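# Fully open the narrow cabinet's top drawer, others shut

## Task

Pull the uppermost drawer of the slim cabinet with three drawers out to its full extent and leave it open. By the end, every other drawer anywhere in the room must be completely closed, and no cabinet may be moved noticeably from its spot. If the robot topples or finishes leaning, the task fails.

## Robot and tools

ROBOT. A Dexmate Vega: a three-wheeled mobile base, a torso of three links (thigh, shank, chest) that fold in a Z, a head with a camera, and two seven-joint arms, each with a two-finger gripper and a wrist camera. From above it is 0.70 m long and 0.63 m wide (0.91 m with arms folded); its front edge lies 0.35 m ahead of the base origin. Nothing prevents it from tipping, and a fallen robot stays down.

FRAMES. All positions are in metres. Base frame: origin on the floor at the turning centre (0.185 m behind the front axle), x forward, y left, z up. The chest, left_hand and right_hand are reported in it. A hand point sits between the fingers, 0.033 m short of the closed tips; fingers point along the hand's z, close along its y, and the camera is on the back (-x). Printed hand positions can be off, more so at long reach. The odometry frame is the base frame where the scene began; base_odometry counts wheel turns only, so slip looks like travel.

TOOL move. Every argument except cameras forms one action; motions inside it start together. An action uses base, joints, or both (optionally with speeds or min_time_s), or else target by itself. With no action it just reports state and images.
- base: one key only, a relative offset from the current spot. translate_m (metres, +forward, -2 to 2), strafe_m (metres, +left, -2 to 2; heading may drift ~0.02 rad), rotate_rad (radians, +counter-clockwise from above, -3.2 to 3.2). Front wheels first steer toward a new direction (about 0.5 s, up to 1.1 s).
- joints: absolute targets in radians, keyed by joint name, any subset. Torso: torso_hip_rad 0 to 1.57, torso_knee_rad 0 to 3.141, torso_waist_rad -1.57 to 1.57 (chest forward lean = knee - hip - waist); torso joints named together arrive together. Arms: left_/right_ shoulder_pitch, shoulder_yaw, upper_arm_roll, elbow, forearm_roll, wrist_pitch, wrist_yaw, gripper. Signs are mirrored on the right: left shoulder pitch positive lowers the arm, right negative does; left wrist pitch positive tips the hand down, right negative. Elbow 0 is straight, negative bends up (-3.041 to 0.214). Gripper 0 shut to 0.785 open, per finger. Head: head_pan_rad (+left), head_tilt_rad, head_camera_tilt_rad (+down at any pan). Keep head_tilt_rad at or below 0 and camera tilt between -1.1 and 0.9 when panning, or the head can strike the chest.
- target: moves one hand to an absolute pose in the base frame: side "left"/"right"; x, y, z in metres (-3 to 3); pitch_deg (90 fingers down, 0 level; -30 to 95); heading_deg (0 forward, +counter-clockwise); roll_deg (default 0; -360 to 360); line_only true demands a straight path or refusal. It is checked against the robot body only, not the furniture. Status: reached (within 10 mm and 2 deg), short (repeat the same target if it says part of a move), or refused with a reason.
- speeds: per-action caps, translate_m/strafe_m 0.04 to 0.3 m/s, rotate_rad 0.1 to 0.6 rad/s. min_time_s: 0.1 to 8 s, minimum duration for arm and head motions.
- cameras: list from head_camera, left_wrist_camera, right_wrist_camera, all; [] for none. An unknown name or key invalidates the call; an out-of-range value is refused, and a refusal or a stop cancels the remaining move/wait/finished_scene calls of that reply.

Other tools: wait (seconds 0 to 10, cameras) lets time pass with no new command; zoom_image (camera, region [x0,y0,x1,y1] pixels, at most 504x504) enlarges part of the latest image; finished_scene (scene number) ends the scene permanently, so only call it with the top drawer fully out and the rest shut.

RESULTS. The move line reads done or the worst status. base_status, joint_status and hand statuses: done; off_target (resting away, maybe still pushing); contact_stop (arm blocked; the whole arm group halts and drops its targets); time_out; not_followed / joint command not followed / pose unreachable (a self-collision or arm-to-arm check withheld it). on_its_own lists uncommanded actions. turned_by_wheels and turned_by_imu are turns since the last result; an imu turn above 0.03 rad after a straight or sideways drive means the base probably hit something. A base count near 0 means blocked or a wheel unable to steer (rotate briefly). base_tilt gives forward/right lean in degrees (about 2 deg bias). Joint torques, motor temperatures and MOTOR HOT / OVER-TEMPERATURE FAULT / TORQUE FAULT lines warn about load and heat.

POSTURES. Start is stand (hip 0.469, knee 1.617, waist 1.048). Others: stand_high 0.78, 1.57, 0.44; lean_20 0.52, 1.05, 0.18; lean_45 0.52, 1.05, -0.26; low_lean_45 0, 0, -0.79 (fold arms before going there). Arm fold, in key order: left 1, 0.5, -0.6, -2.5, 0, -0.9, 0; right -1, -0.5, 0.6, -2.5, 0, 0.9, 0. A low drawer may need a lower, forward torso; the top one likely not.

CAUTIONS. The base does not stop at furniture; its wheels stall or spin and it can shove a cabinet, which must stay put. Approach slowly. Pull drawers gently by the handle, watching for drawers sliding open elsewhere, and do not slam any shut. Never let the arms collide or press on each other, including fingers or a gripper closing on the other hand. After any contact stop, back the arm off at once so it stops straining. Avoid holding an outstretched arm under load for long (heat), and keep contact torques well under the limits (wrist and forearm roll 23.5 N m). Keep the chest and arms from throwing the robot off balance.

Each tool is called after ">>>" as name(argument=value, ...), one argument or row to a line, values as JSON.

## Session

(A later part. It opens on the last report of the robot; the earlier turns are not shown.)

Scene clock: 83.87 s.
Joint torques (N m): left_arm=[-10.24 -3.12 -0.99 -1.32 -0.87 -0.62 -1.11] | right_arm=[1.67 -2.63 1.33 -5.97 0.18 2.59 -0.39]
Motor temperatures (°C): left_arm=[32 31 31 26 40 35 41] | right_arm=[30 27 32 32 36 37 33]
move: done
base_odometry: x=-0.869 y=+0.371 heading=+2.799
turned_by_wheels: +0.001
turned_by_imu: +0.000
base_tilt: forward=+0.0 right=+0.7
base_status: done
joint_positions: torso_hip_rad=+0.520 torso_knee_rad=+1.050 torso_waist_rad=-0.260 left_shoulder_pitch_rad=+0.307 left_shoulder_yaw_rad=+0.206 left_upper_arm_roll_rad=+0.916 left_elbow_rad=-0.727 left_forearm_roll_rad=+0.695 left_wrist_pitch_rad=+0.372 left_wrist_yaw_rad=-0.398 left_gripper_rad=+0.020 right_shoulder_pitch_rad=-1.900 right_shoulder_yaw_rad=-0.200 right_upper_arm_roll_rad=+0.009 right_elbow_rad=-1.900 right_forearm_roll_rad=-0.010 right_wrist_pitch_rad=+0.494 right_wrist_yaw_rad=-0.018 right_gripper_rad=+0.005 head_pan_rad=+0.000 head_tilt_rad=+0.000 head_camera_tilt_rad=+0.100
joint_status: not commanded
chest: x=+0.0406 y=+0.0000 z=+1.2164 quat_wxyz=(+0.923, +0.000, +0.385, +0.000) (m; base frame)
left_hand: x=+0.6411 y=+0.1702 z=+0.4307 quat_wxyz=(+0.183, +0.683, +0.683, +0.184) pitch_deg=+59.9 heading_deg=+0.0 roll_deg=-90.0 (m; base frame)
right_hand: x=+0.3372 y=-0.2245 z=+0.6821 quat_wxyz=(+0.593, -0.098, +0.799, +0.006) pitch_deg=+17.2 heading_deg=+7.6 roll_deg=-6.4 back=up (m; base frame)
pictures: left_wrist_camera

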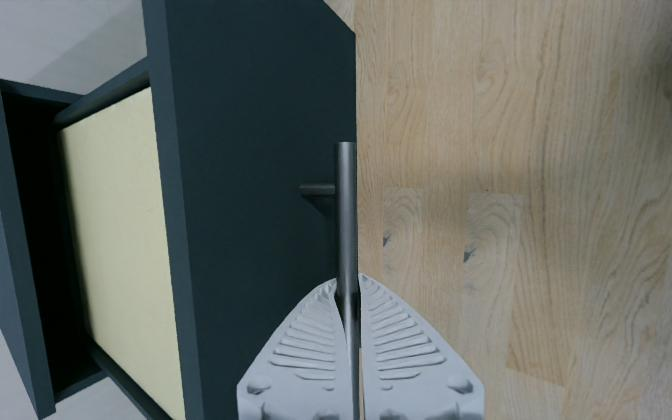

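>>> move(
  joints={"left_gripper_rad": 0.07},
  cameras=[],
)

>>> move(
  joints={"left_gripper_rad": 0.13},
  cameras=["left_wrist_camera"],
)

>>> zoom_image(
  camera="left_wrist_camera",
  region=[250, 150, 450, 320],
)

>>> move(
  target={"side": "left", "x": 0.5905, "y": 0.17, "z": 0.5165, "pitch_deg": 60, "heading_deg": 0, "roll_deg": 90, "line_only": true},
  cameras=["left_wrist_camera", "head_camera"],
)

Scene clock: 84.70 s.
Joint torques (N m): left_arm=[-12.85 -4.3 -1.38 -3.55 -0.33 -0.56 -0.18] | right_arm=[2.1 -1.93 1.25 -6.09 0.09 2.64 -0.25]
Motor temperatures (°C): left_arm=[32 31 31 26 40 35 41] | right_arm=[30 27 32 32 36 37 33]
move: done
base_odometry: x=-0.869 y=+0.371 heading=+2.799
turned_by_wheels: +0.000
turned_by_imu: +0.000
base_tilt: forward=+0.0 right=+0.8
base_status: not commanded
joint_positions: torso_hip_rad=+0.520 torso_knee_rad=+1.050 torso_waist_rad=-0.260 left_shoulder_pitch_rad=+0.307 left_shoulder_yaw_rad=+0.206 left_upper_arm_roll_rad=+0.916 left_elbow_rad=-0.727 left_forearm_roll_rad=+0.695 left_wrist_pitch_rad=+0.372 left_wrist_yaw_rad=-0.398 left_gripper_rad=+0.070 right_shoulder_pitch_rad=-1.900 right_shoulder_yaw_rad=-0.200 right_upper_arm_roll_rad=+0.009 right_elbow_rad=-1.900 right_forearm_roll_rad=-0.010 right_wrist_pitch_rad=+0.494 right_wrist_yaw_rad=-0.018 right_gripper_rad=+0.005 head_pan_rad=+0.000 head_tilt_rad=+0.000 head_camera_tilt_rad=+0.100
joint_status: all done
chest: x=+0.0406 y=+0.0000 z=+1.2164 quat_wxyz=(+0.923, +0.000, +0.385, +0.000) (m; base frame)
left_hand: x=+0.6409 y=+0.1703 z=+0.4305 quat_wxyz=(+0.183, +0.683, +0.683, +0.183) pitch_deg=+59.9 heading_deg=+0.0 roll_deg=-90.0 (m; base frame)
right_hand: x=+0.3372 y=-0.2245 z=+0.6820 quat_wxyz=(+0.593, -0.098, +0.799, +0.006) pitch_deg=+17.2 heading_deg=+7.6 roll_deg=-6.4 back=up (m; base frame)
pictures: none
No camera images: "cameras" was empty.

Scene clock: 85.20 s.
Joint torques (N m): left_arm=[-19.11 -3.47 -2.82 -4.45 0.47 0.87 0.42] | right_arm=[3.7 -2.71 1.43 -6.05 0.23 3.17 -0.26]
Motor temperatures (°C): left_arm=[32 31 31 26 40 35 41] | right_arm=[30 27 32 32 36 37 33]
move: done
base_odometry: x=-0.869 y=+0.371 heading=+2.799
turned_by_wheels: +0.000
turned_by_imu: +0.000
base_tilt: forward=+0.0 right=+0.8
base_status: not commanded
joint_positions: torso_hip_rad=+0.520 torso_knee_rad=+1.050 torso_waist_rad=-0.260 left_shoulder_pitch_rad=+0.307 left_shoulder_yaw_rad=+0.206 left_upper_arm_roll_rad=+0.916 left_elbow_rad=-0.726 left_forearm_roll_rad=+0.694 left_wrist_pitch_rad=+0.372 left_wrist_yaw_rad=-0.399 left_gripper_rad=+0.130 right_shoulder_pitch_rad=-1.900 right_shoulder_yaw_rad=-0.200 right_upper_arm_roll_rad=+0.009 right_elbow_rad=-1.900 right_forearm_roll_rad=-0.010 right_wrist_pitch_rad=+0.494 right_wrist_yaw_rad=-0.018 right_gripper_rad=+0.005 head_pan_rad=+0.000 head_tilt_rad=+0.000 head_camera_tilt_rad=+0.100
joint_status: all done
chest: x=+0.0407 y=+0.0000 z=+1.2164 quat_wxyz=(+0.923, +0.000, +0.385, +0.000) (m; base frame)
left_hand: x=+0.6405 y=+0.1702 z=+0.4302 quat_wxyz=(+0.183, +0.683, +0.683, +0.183) pitch_deg=+60.0 heading_deg=+0.0 roll_deg=-90.0 (m; base frame)
right_hand: x=+0.3372 y=-0.2245 z=+0.6820 quat_wxyz=(+0.593, -0.098, +0.799, +0.006) pitch_deg=+17.2 heading_deg=+7.6 roll_deg=-6.4 back=up (m; base frame)
pictures: left_wrist_camera

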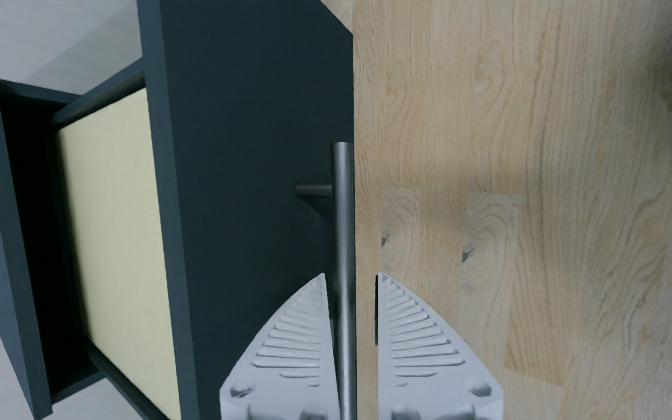

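Scaled by 2.520 from the camera's 672x420 image, which has a finer 960x600 frame.

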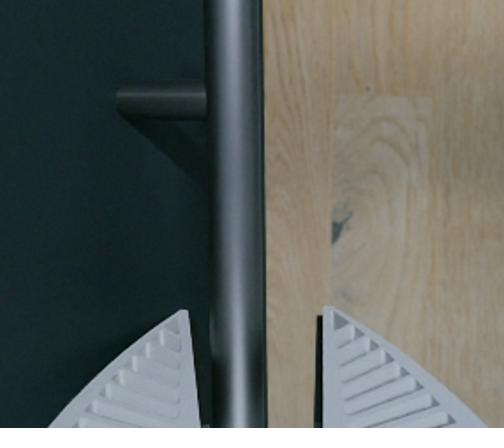

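Scene clock: 89.40 s.
Joint torques (N m): left_arm=[-12.95 2.89 -11.36 -5.72 1.61 0.52 0.09] | right_arm=[2.4 -2.36 1.16 -6.51 0.17 3.11 -0.24]
Motor temperatures (°C): left_arm=[32 31 31 26 40 35 41] | right_arm=[30 27 32 32 36 37 33]
move: done
base_odometry: x=-0.869 y=+0.371 heading=+2.799
turned_by_wheels: +0.000
turned_by_imu: +0.000
base_tilt: forward=+0.0 right=+0.8
base_status: not commanded
joint_positions: torso_hip_rad=+0.520 torso_knee_rad=+1.050 torso_waist_rad=-0.260 left_shoulder_pitch_rad=+0.525 left_shoulder_yaw_rad=+0.526 left_upper_arm_roll_rad=+0.892 left_elbow_rad=-1.551 left_forearm_roll_rad=+0.812 left_wrist_pitch_rad=+0.725 left_wrist_yaw_rad=-0.727 left_gripper_rad=+0.130 right_shoulder_pitch_rad=-1.900 right_shoulder_yaw_rad=-0.200 right_upper_arm_roll_rad=+0.009 right_elbow_rad=-1.900 right_forearm_roll_rad=-0.010 right_wrist_pitch_rad=+0.494 right_wrist_yaw_rad=-0.018 right_gripper_rad=+0.005 head_pan_rad=+0.000 head_tilt_rad=+0.000 head_camera_tilt_rad=+0.100
joint_status: not commanded
chest: x=+0.0407 y=+0.0000 z=+1.2164 quat_wxyz=(+0.923, +0.000, +0.385, +0.000) (m; base frame)
left_hand: x=+0.5908 y=+0.1699 z=+0.5158 quat_wxyz=(+0.183, +0.683, +0.683, +0.183) pitch_deg=+60.0 heading_deg=+0.0 roll_deg=-90.0 (m; base frame)
left_hand_status: reached (straight line, planned for 2.9 s): 1 mm and 0.0 deg off.
right_hand: x=+0.3372 y=-0.2245 z=+0.6820 quat_wxyz=(+0.593, -0.098, +0.799, +0.006) pitch_deg=+17.2 heading_deg=+7.6 roll_deg=-6.4 back=up (m; base frame)
pictures: head_camera, left_wrist_camera

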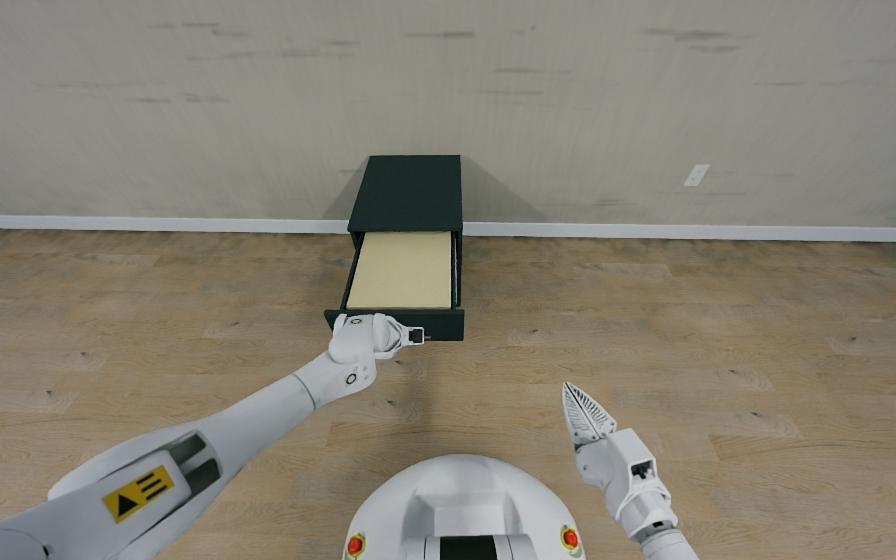

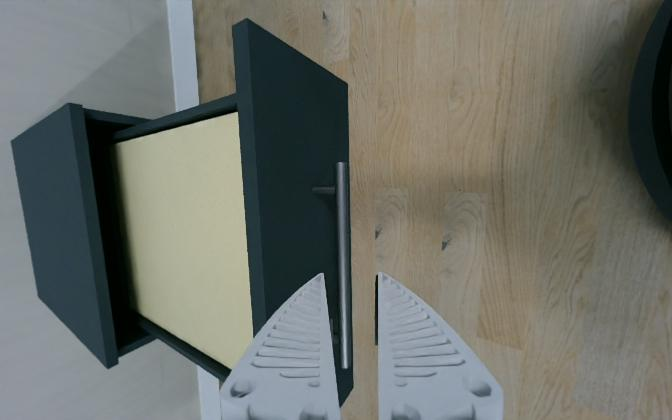

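>>> move(
  target={"side": "left", "x": 0.6405, "y": 0.17, "z": 0.430, "pitch_deg": 60, "heading_deg": 0, "roll_deg": 90, "line_only": true},
  cameras=["left_wrist_camera", "head_camera"],
)

>>> zoom_image(
  camera="head_camera",
  region=[310, 140, 490, 350],
)

>>> move(
  base={"translate_m": -0.012},
  speeds={"translate_m": 0.04},
  cameras=["left_wrist_camera", "head_camera"],
)

>>> zoom_image(
  camera="head_camera",
  region=[310, 140, 490, 350],
)

>>> zoom_image(
  camera="left_wrist_camera",
  region=[250, 150, 450, 320],
)

Scene clock: 95.30 s.
Joint torques (N m): left_arm=[-28.32 -5.64 -2.6 -3.17 0.38 0.3 0.95] | right_arm=[2.29 -2.15 1.29 -6.94 0.29 3 0.04]
Motor temperatures (°C): left_arm=[32 31 31 26 40 35 41] | right_arm=[29 27 32 32 36 37 33]
move: done
base_odometry: x=-0.869 y=+0.371 heading=+2.799
turned_by_wheels: +0.000
turned_by_imu: +0.000
base_tilt: forward=+0.0 right=+0.7
base_status: not commanded
joint_positions: torso_hip_rad=+0.520 torso_knee_rad=+1.050 torso_waist_rad=-0.260 left_shoulder_pitch_rad=+0.306 left_shoulder_yaw_rad=+0.207 left_upper_arm_roll_rad=+0.921 left_elbow_rad=-0.728 left_forearm_roll_rad=+0.689 left_wrist_pitch_rad=+0.374 left_wrist_yaw_rad=-0.398 left_gripper_rad=+0.130 right_shoulder_pitch_rad=-1.900 right_shoulder_yaw_rad=-0.200 right_upper_arm_roll_rad=+0.009 right_elbow_rad=-1.900 right_forearm_roll_rad=-0.010 right_wrist_pitch_rad=+0.494 right_wrist_yaw_rad=-0.018 right_gripper_rad=+0.005 head_pan_rad=+0.000 head_tilt_rad=+0.000 head_camera_tilt_rad=+0.100
joint_status: not commanded
chest: x=+0.0407 y=+0.0000 z=+1.2164 quat_wxyz=(+0.923, +0.000, +0.385, +0.000) (m; base frame)
left_hand: x=+0.6402 y=+0.1702 z=+0.4300 quat_wxyz=(+0.183, +0.683, +0.683, +0.183) pitch_deg=+60.0 heading_deg=+0.0 roll_deg=-90.0 (m; base frame)
left_hand_status: reached (straight line, planned for 2.9 s): 0 mm and 0.0 deg off.
right_hand: x=+0.3372 y=-0.2245 z=+0.6820 quat_wxyz=(+0.593, -0.098, +0.799, +0.006) pitch_deg=+17.2 heading_deg=+7.6 roll_deg=-6.4 back=up (m; base frame)
pictures: head_camera, left_wrist_camera

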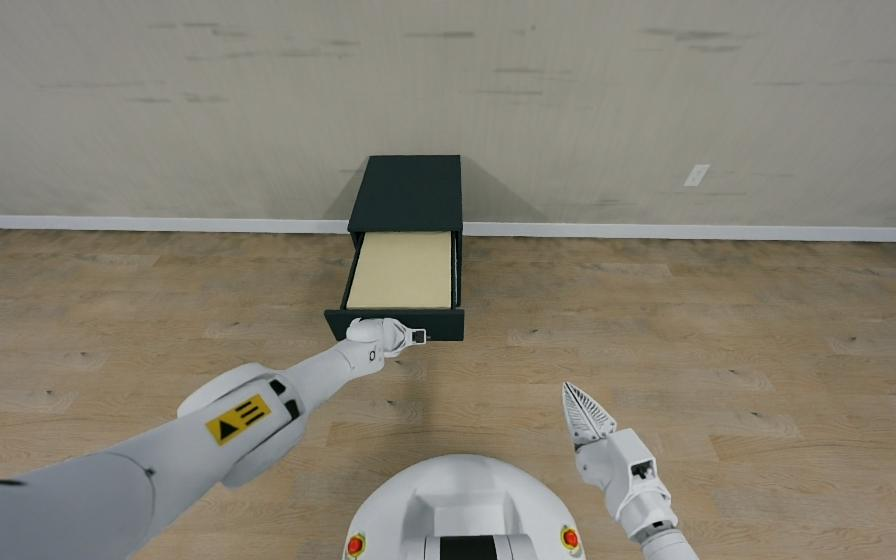

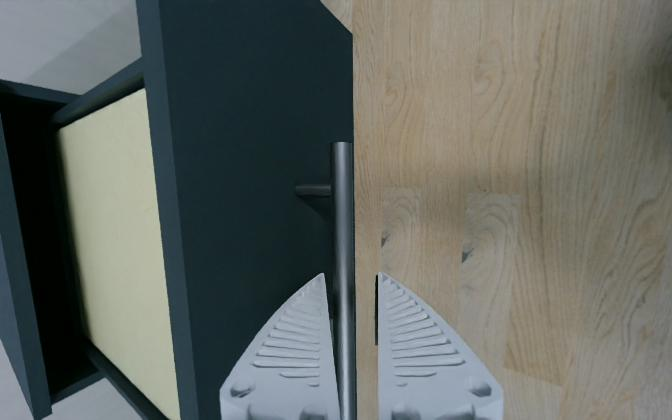

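Scaled by 2.400 from the camera's 896x560 image, which has a finer 960x600 frame.

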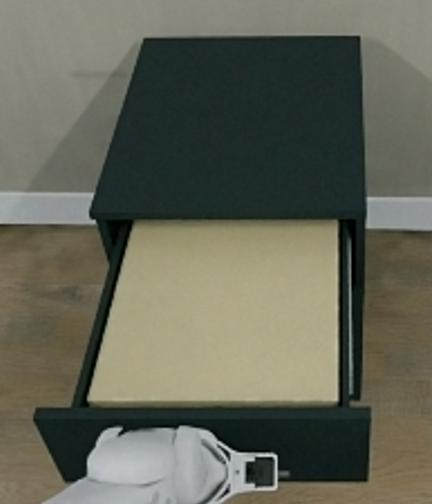

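Scene clock: 96.67 s.
Joint torques (N m): left_arm=[-20.85 -4.18 -0.89 -2.23 -0.4 -0.01 -0.54] | right_arm=[2.85 -2.83 1.46 -5.9 0.06 2.42 -0.42]
Motor temperatures (°C): left_arm=[32 31 31 26 40 35 41] | right_arm=[29 27 32 32 36 37 33]
move: done
base_odometry: x=-0.857 y=+0.367 heading=+2.800
turned_by_wheels: +0.001
turned_by_imu: +0.001
base_tilt: forward=+0.0 right=+0.8
base_status: done
joint_positions: torso_hip_rad=+0.520 torso_knee_rad=+1.050 torso_waist_rad=-0.260 left_shoulder_pitch_rad=+0.305 left_shoulder_yaw_rad=+0.206 left_upper_arm_roll_rad=+0.921 left_elbow_rad=-0.724 left_forearm_roll_rad=+0.688 left_wrist_pitch_rad=+0.372 left_wrist_yaw_rad=-0.396 left_gripper_rad=+0.130 right_shoulder_pitch_rad=-1.900 right_shoulder_yaw_rad=-0.200 right_upper_arm_roll_rad=+0.009 right_elbow_rad=-1.900 right_forearm_roll_rad=-0.010 right_wrist_pitch_rad=+0.494 right_wrist_yaw_rad=-0.018 right_gripper_rad=+0.005 head_pan_rad=+0.000 head_tilt_rad=+0.000 head_camera_tilt_rad=+0.100
joint_status: not commanded
chest: x=+0.0407 y=+0.0000 z=+1.2164 quat_wxyz=(+0.923, +0.000, +0.385, +0.000) (m; base frame)
left_hand: x=+0.6407 y=+0.1701 z=+0.4301 quat_wxyz=(+0.183, +0.683, +0.683, +0.183) pitch_deg=+60.0 heading_deg=+0.0 roll_deg=-90.0 (m; base frame)
right_hand: x=+0.3372 y=-0.2245 z=+0.6820 quat_wxyz=(+0.593, -0.098, +0.799, +0.006) pitch_deg=+17.2 heading_deg=+7.6 roll_deg=-6.4 back=up (m; base frame)
pictures: head_camera, left_wrist_camera

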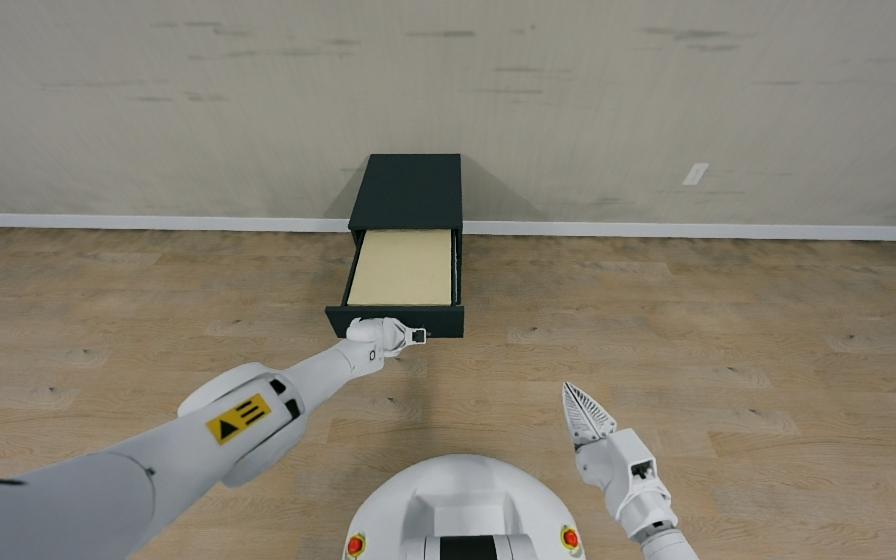

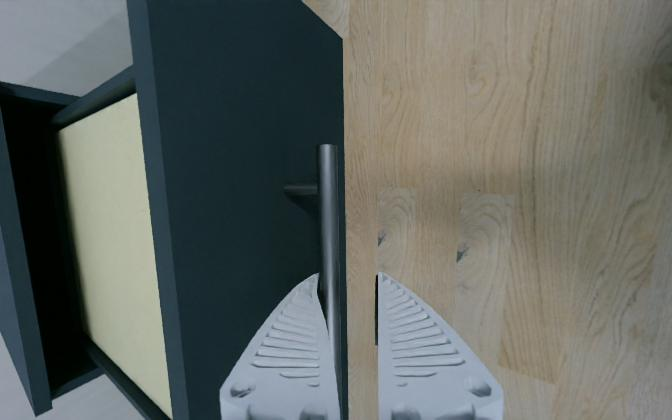

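Scaled by 2.400 from the camera's 896x560 image, which has a finer 960x600 frame.

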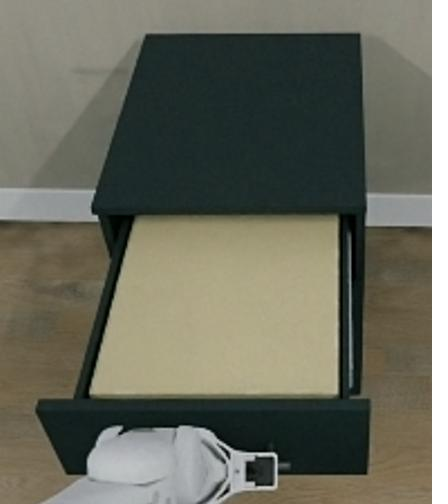

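Scaled by 2.520 from the camera's 672x420 image, which has a finer 960x600 frame.

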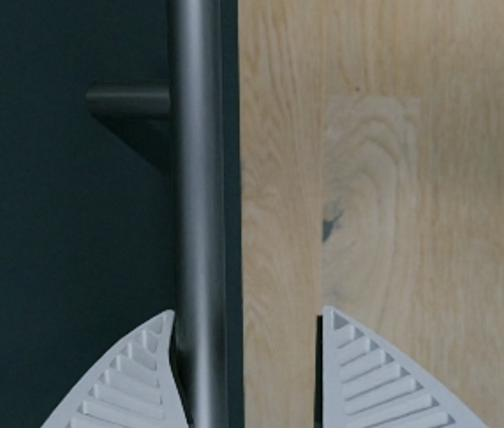

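>>> move(
  base={"translate_m": 0.010},
  speeds={"translate_m": 0.04},
  cameras=["left_wrist_camera"],
)

>>> move(
  target={"side": "left", "x": 0.5905, "y": 0.17, "z": 0.5165, "pitch_deg": 60, "heading_deg": 0, "roll_deg": 90, "line_only": true},
  cameras=["left_wrist_camera", "head_camera"],
)

>>> zoom_image(
  camera="head_camera",
  region=[310, 140, 490, 350],
)

Scene clock: 98.33 s.
Joint torques (N m): left_arm=[-20.57 -2.91 -2.1 -4.08 0.55 -0.02 0.45] | right_arm=[1.99 -1.79 0.97 -6.58 0.15 2.6 -0.29]
Motor temperatures (°C): left_arm=[32 31 31 26 40 35 41] | right_arm=[29 27 32 32 36 37 33]
move: done
base_odometry: x=-0.867 y=+0.371 heading=+2.800
turned_by_wheels: +0.000
turned_by_imu: +0.000
base_tilt: forward=+0.1 right=+0.8
base_status: done
joint_positions: torso_hip_rad=+0.520 torso_knee_rad=+1.050 torso_waist_rad=-0.260 left_shoulder_pitch_rad=+0.305 left_shoulder_yaw_rad=+0.206 left_upper_arm_roll_rad=+0.922 left_elbow_rad=-0.724 left_forearm_roll_rad=+0.688 left_wrist_pitch_rad=+0.372 left_wrist_yaw_rad=-0.397 left_gripper_rad=+0.130 right_shoulder_pitch_rad=-1.900 right_shoulder_yaw_rad=-0.200 right_upper_arm_roll_rad=+0.009 right_elbow_rad=-1.900 right_forearm_roll_rad=-0.010 right_wrist_pitch_rad=+0.494 right_wrist_yaw_rad=-0.018 right_gripper_rad=+0.005 head_pan_rad=+0.000 head_tilt_rad=+0.000 head_camera_tilt_rad=+0.100
joint_status: not commanded
chest: x=+0.0407 y=+0.0000 z=+1.2164 quat_wxyz=(+0.923, +0.000, +0.385, +0.000) (m; base frame)
left_hand: x=+0.6405 y=+0.1702 z=+0.4299 quat_wxyz=(+0.183, +0.683, +0.683, +0.183) pitch_deg=+60.0 heading_deg=+0.0 roll_deg=-90.0 (m; base frame)
right_hand: x=+0.3372 y=-0.2245 z=+0.6820 quat_wxyz=(+0.593, -0.098, +0.799, +0.006) pitch_deg=+17.2 heading_deg=+7.6 roll_deg=-6.4 back=up (m; base frame)
pictures: left_wrist_camera

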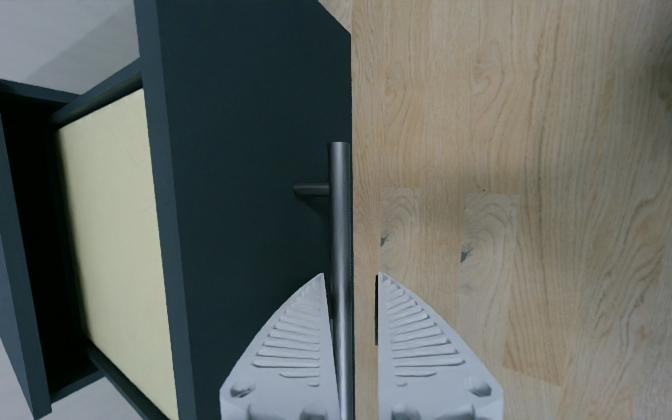

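Scene clock: 102.57 s.
Joint torques (N m): left_arm=[-12.63 3.09 -11.06 -5.22 1.59 0.46 0.3] | right_arm=[3.46 -3.21 1.43 -5.43 0.28 2.72 -0.13]
Motor temperatures (°C): left_arm=[32 31 31 26 40 35 41] | right_arm=[29 27 32 32 36 37 33]
move: done
base_odometry: x=-0.867 y=+0.371 heading=+2.800
turned_by_wheels: +0.000
turned_by_imu: +0.000
base_tilt: forward=+0.1 right=+0.8
base_status: not commanded
joint_positions: torso_hip_rad=+0.520 torso_knee_rad=+1.050 torso_waist_rad=-0.260 left_shoulder_pitch_rad=+0.522 left_shoulder_yaw_rad=+0.529 left_upper_arm_roll_rad=+0.898 left_elbow_rad=-1.552 left_forearm_roll_rad=+0.806 left_wrist_pitch_rad=+0.728 left_wrist_yaw_rad=-0.724 left_gripper_rad=+0.130 right_shoulder_pitch_rad=-1.900 right_shoulder_yaw_rad=-0.200 right_upper_arm_roll_rad=+0.009 right_elbow_rad=-1.900 right_forearm_roll_rad=-0.010 right_wrist_pitch_rad=+0.494 right_wrist_yaw_rad=-0.018 right_gripper_rad=+0.005 head_pan_rad=+0.000 head_tilt_rad=+0.000 head_camera_tilt_rad=+0.100
joint_status: not commanded
chest: x=+0.0407 y=+0.0000 z=+1.2164 quat_wxyz=(+0.923, +0.000, +0.385, +0.000) (m; base frame)
left_hand: x=+0.5908 y=+0.1699 z=+0.5159 quat_wxyz=(+0.183, +0.683, +0.683, +0.183) pitch_deg=+60.0 heading_deg=+0.0 roll_deg=-90.0 (m; base frame)
left_hand_status: reached (straight line, planned for 2.9 s): 1 mm and 0.0 deg off.
right_hand: x=+0.3372 y=-0.2245 z=+0.6820 quat_wxyz=(+0.593, -0.098, +0.799, +0.006) pitch_deg=+17.2 heading_deg=+7.6 roll_deg=-6.4 back=up (m; base frame)
pictures: head_camera, left_wrist_camera

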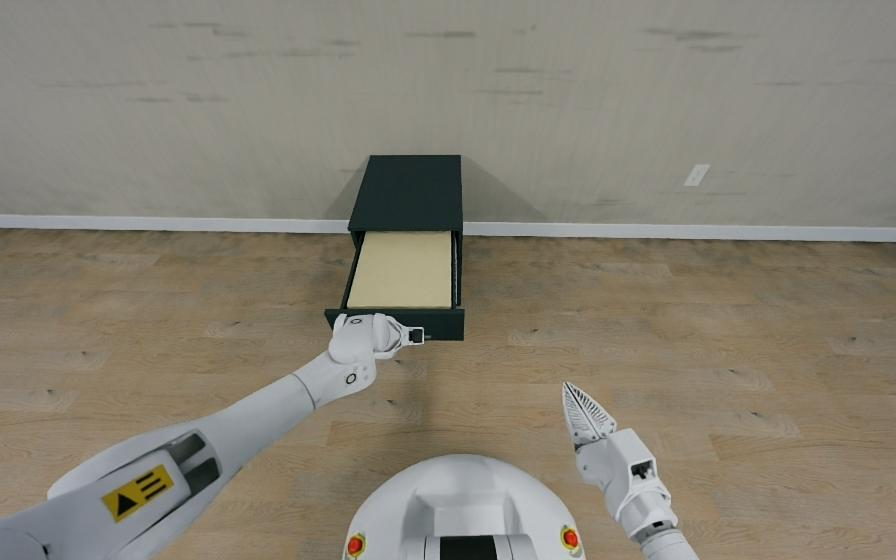

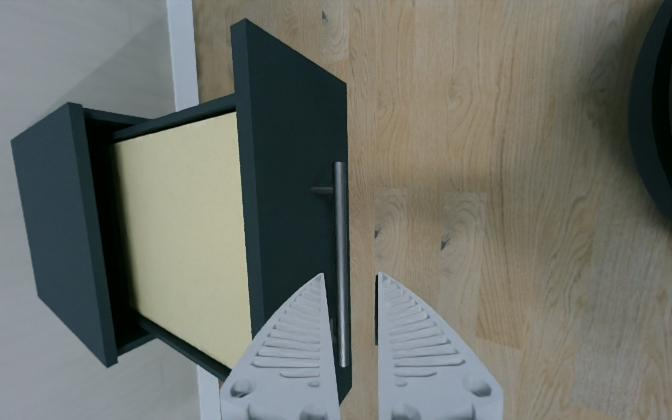

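Scaled by 2.400 from the camera's 896x560 image, which has a finer 960x600 frame.

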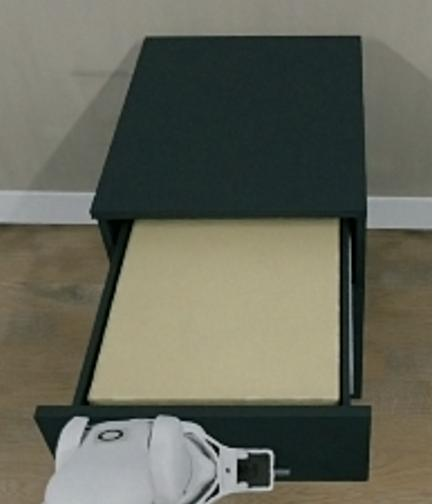

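>>> move(
  base={"translate_m": -0.35},
  speeds={"translate_m": 0.2},
  cameras=["left_wrist_camera", "head_camera"],
)

>>> zoom_image(
  camera="left_wrist_camera",
  region=[0, 80, 260, 380],
)

Scene clock: 106.07 s.
Joint torques (N m): left_arm=[-14.37 3.3 -10.24 -6.6 1.58 0.49 0.42] | right_arm=[2.51 -3.57 1.48 -4.87 0.1 2.4 -0.33]
Motor temperatures (°C): left_arm=[32 31 31 26 40 35 41] | right_arm=[29 27 32 32 36 37 33]
move: done
base_odometry: x=-0.536 y=+0.254 heading=+2.801
turned_by_wheels: +0.001
turned_by_imu: +0.002
base_tilt: forward=+0.0 right=+0.8
base_status: done
joint_positions: torso_hip_rad=+0.520 torso_knee_rad=+1.050 torso_waist_rad=-0.260 left_shoulder_pitch_rad=+0.522 left_shoulder_yaw_rad=+0.530 left_upper_arm_roll_rad=+0.897 left_elbow_rad=-1.556 left_forearm_roll_rad=+0.806 left_wrist_pitch_rad=+0.730 left_wrist_yaw_rad=-0.726 left_gripper_rad=+0.130 right_shoulder_pitch_rad=-1.900 right_shoulder_yaw_rad=-0.200 right_upper_arm_roll_rad=+0.009 right_elbow_rad=-1.900 right_forearm_roll_rad=-0.010 right_wrist_pitch_rad=+0.494 right_wrist_yaw_rad=-0.018 right_gripper_rad=+0.005 head_pan_rad=+0.000 head_tilt_rad=+0.000 head_camera_tilt_rad=+0.100
joint_status: not commanded
chest: x=+0.0407 y=+0.0000 z=+1.2164 quat_wxyz=(+0.923, +0.000, +0.385, +0.000) (m; base frame)
left_hand: x=+0.5904 y=+0.1699 z=+0.5164 quat_wxyz=(+0.183, +0.683, +0.683, +0.183) pitch_deg=+60.0 heading_deg=+0.0 roll_deg=+90.0 (m; base frame)
right_hand: x=+0.3372 y=-0.2245 z=+0.6820 quat_wxyz=(+0.593, -0.098, +0.799, +0.006) pitch_deg=+17.2 heading_deg=+7.6 roll_deg=-6.4 back=up (m; base frame)
pictures: head_camera, left_wrist_camera

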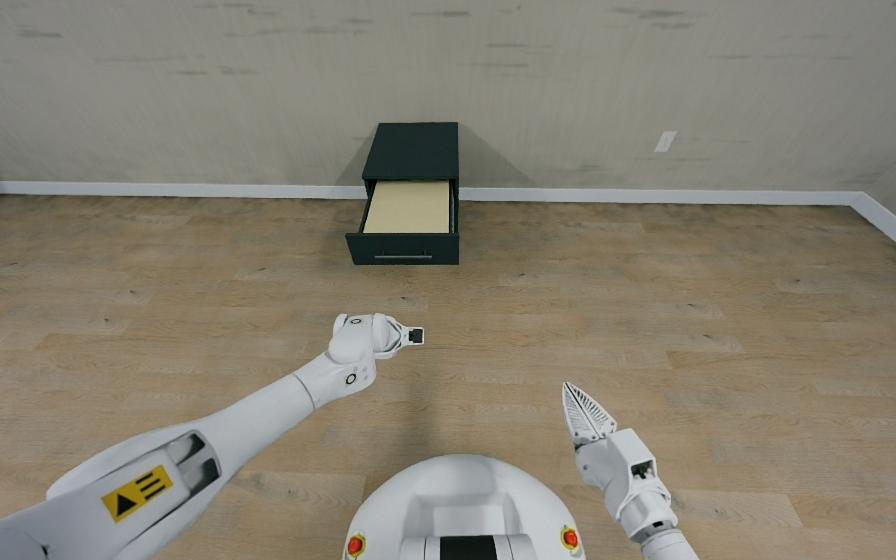

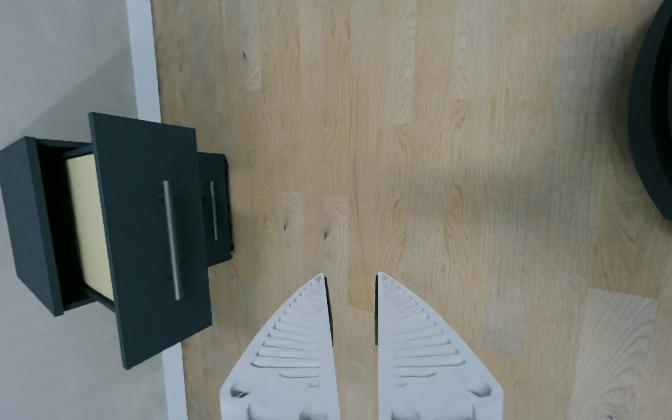

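Scaled by 1.680 from the camera's 672x420 image, which has a finer 960x600 frame.

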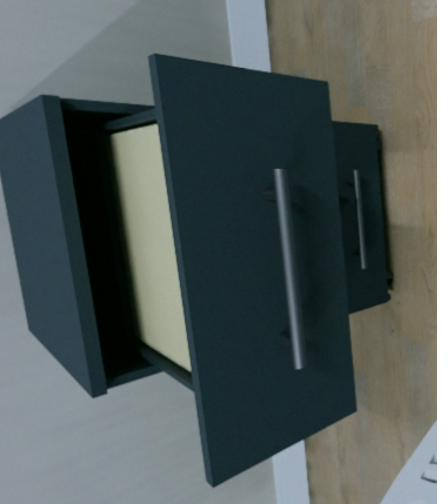

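>>> move(
  base={"strafe_m": -0.7},
  joints={"head_pan_rad": 0.5, "head_camera_tilt_rad": 0.0},
  cameras=["head_camera"],
)

>>> zoom_image(
  camera="head_camera",
  region=[300, 150, 560, 400],
)

Scene clock: 110.90 s.
Joint torques (N m): left_arm=[-14.89 1.94 -10.42 -5.13 1.31 -0.01 0.33] | right_arm=[3.06 -2.12 1.64 -6.18 0.27 3.21 -0.29]
Motor temperatures (°C): left_arm=[32 31 31 26 40 35 41] | right_arm=[29 27 32 32 36 37 33]
move: done
base_odometry: x=-0.302 y=+0.912 heading=+2.791
turned_by_wheels: -0.010
turned_by_imu: +0.006
base_tilt: forward=+0.1 right=+0.8
base_status: done
joint_positions: torso_hip_rad=+0.520 torso_knee_rad=+1.050 torso_waist_rad=-0.260 left_shoulder_pitch_rad=+0.522 left_shoulder_yaw_rad=+0.530 left_upper_arm_roll_rad=+0.897 left_elbow_rad=-1.556 left_forearm_roll_rad=+0.806 left_wrist_pitch_rad=+0.730 left_wrist_yaw_rad=-0.726 left_gripper_rad=+0.130 right_shoulder_pitch_rad=-1.900 right_shoulder_yaw_rad=-0.200 right_upper_arm_roll_rad=+0.009 right_elbow_rad=-1.900 right_forearm_roll_rad=-0.010 right_wrist_pitch_rad=+0.494 right_wrist_yaw_rad=-0.018 right_gripper_rad=+0.005 head_pan_rad=+0.500 head_tilt_rad=+0.000 head_camera_tilt_rad=+0.000
joint_status: all done
chest: x=+0.0407 y=+0.0000 z=+1.2164 quat_wxyz=(+0.923, +0.000, +0.385, +0.000) (m; base frame)
left_hand: x=+0.5904 y=+0.1699 z=+0.5164 quat_wxyz=(+0.183, +0.683, +0.683, +0.183) pitch_deg=+60.0 heading_deg=+0.0 roll_deg=+90.0 (m; base frame)
right_hand: x=+0.3372 y=-0.2245 z=+0.6820 quat_wxyz=(+0.593, -0.098, +0.799, +0.006) pitch_deg=+17.2 heading_deg=+7.6 roll_deg=-6.4 back=up (m; base frame)
pictures: head_camera

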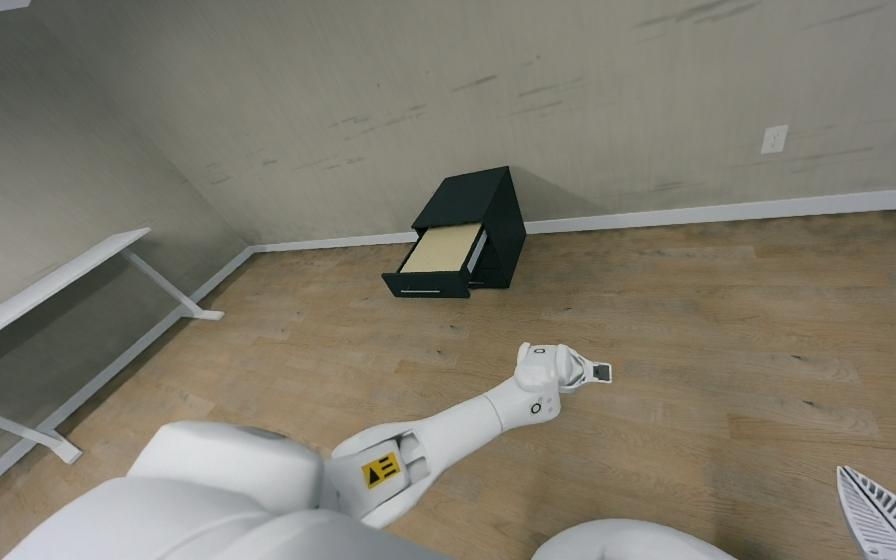

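Scaled by 1.938 from the camera's 896x560 image, which has a finer 960x600 frame.

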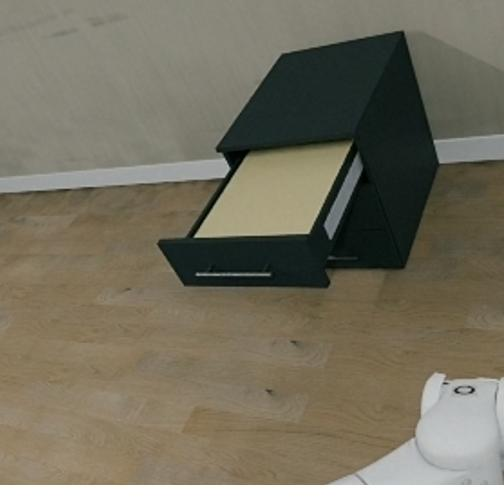

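>>> finished_scene(
  scene=2,
)

The scene is finished: the task was done.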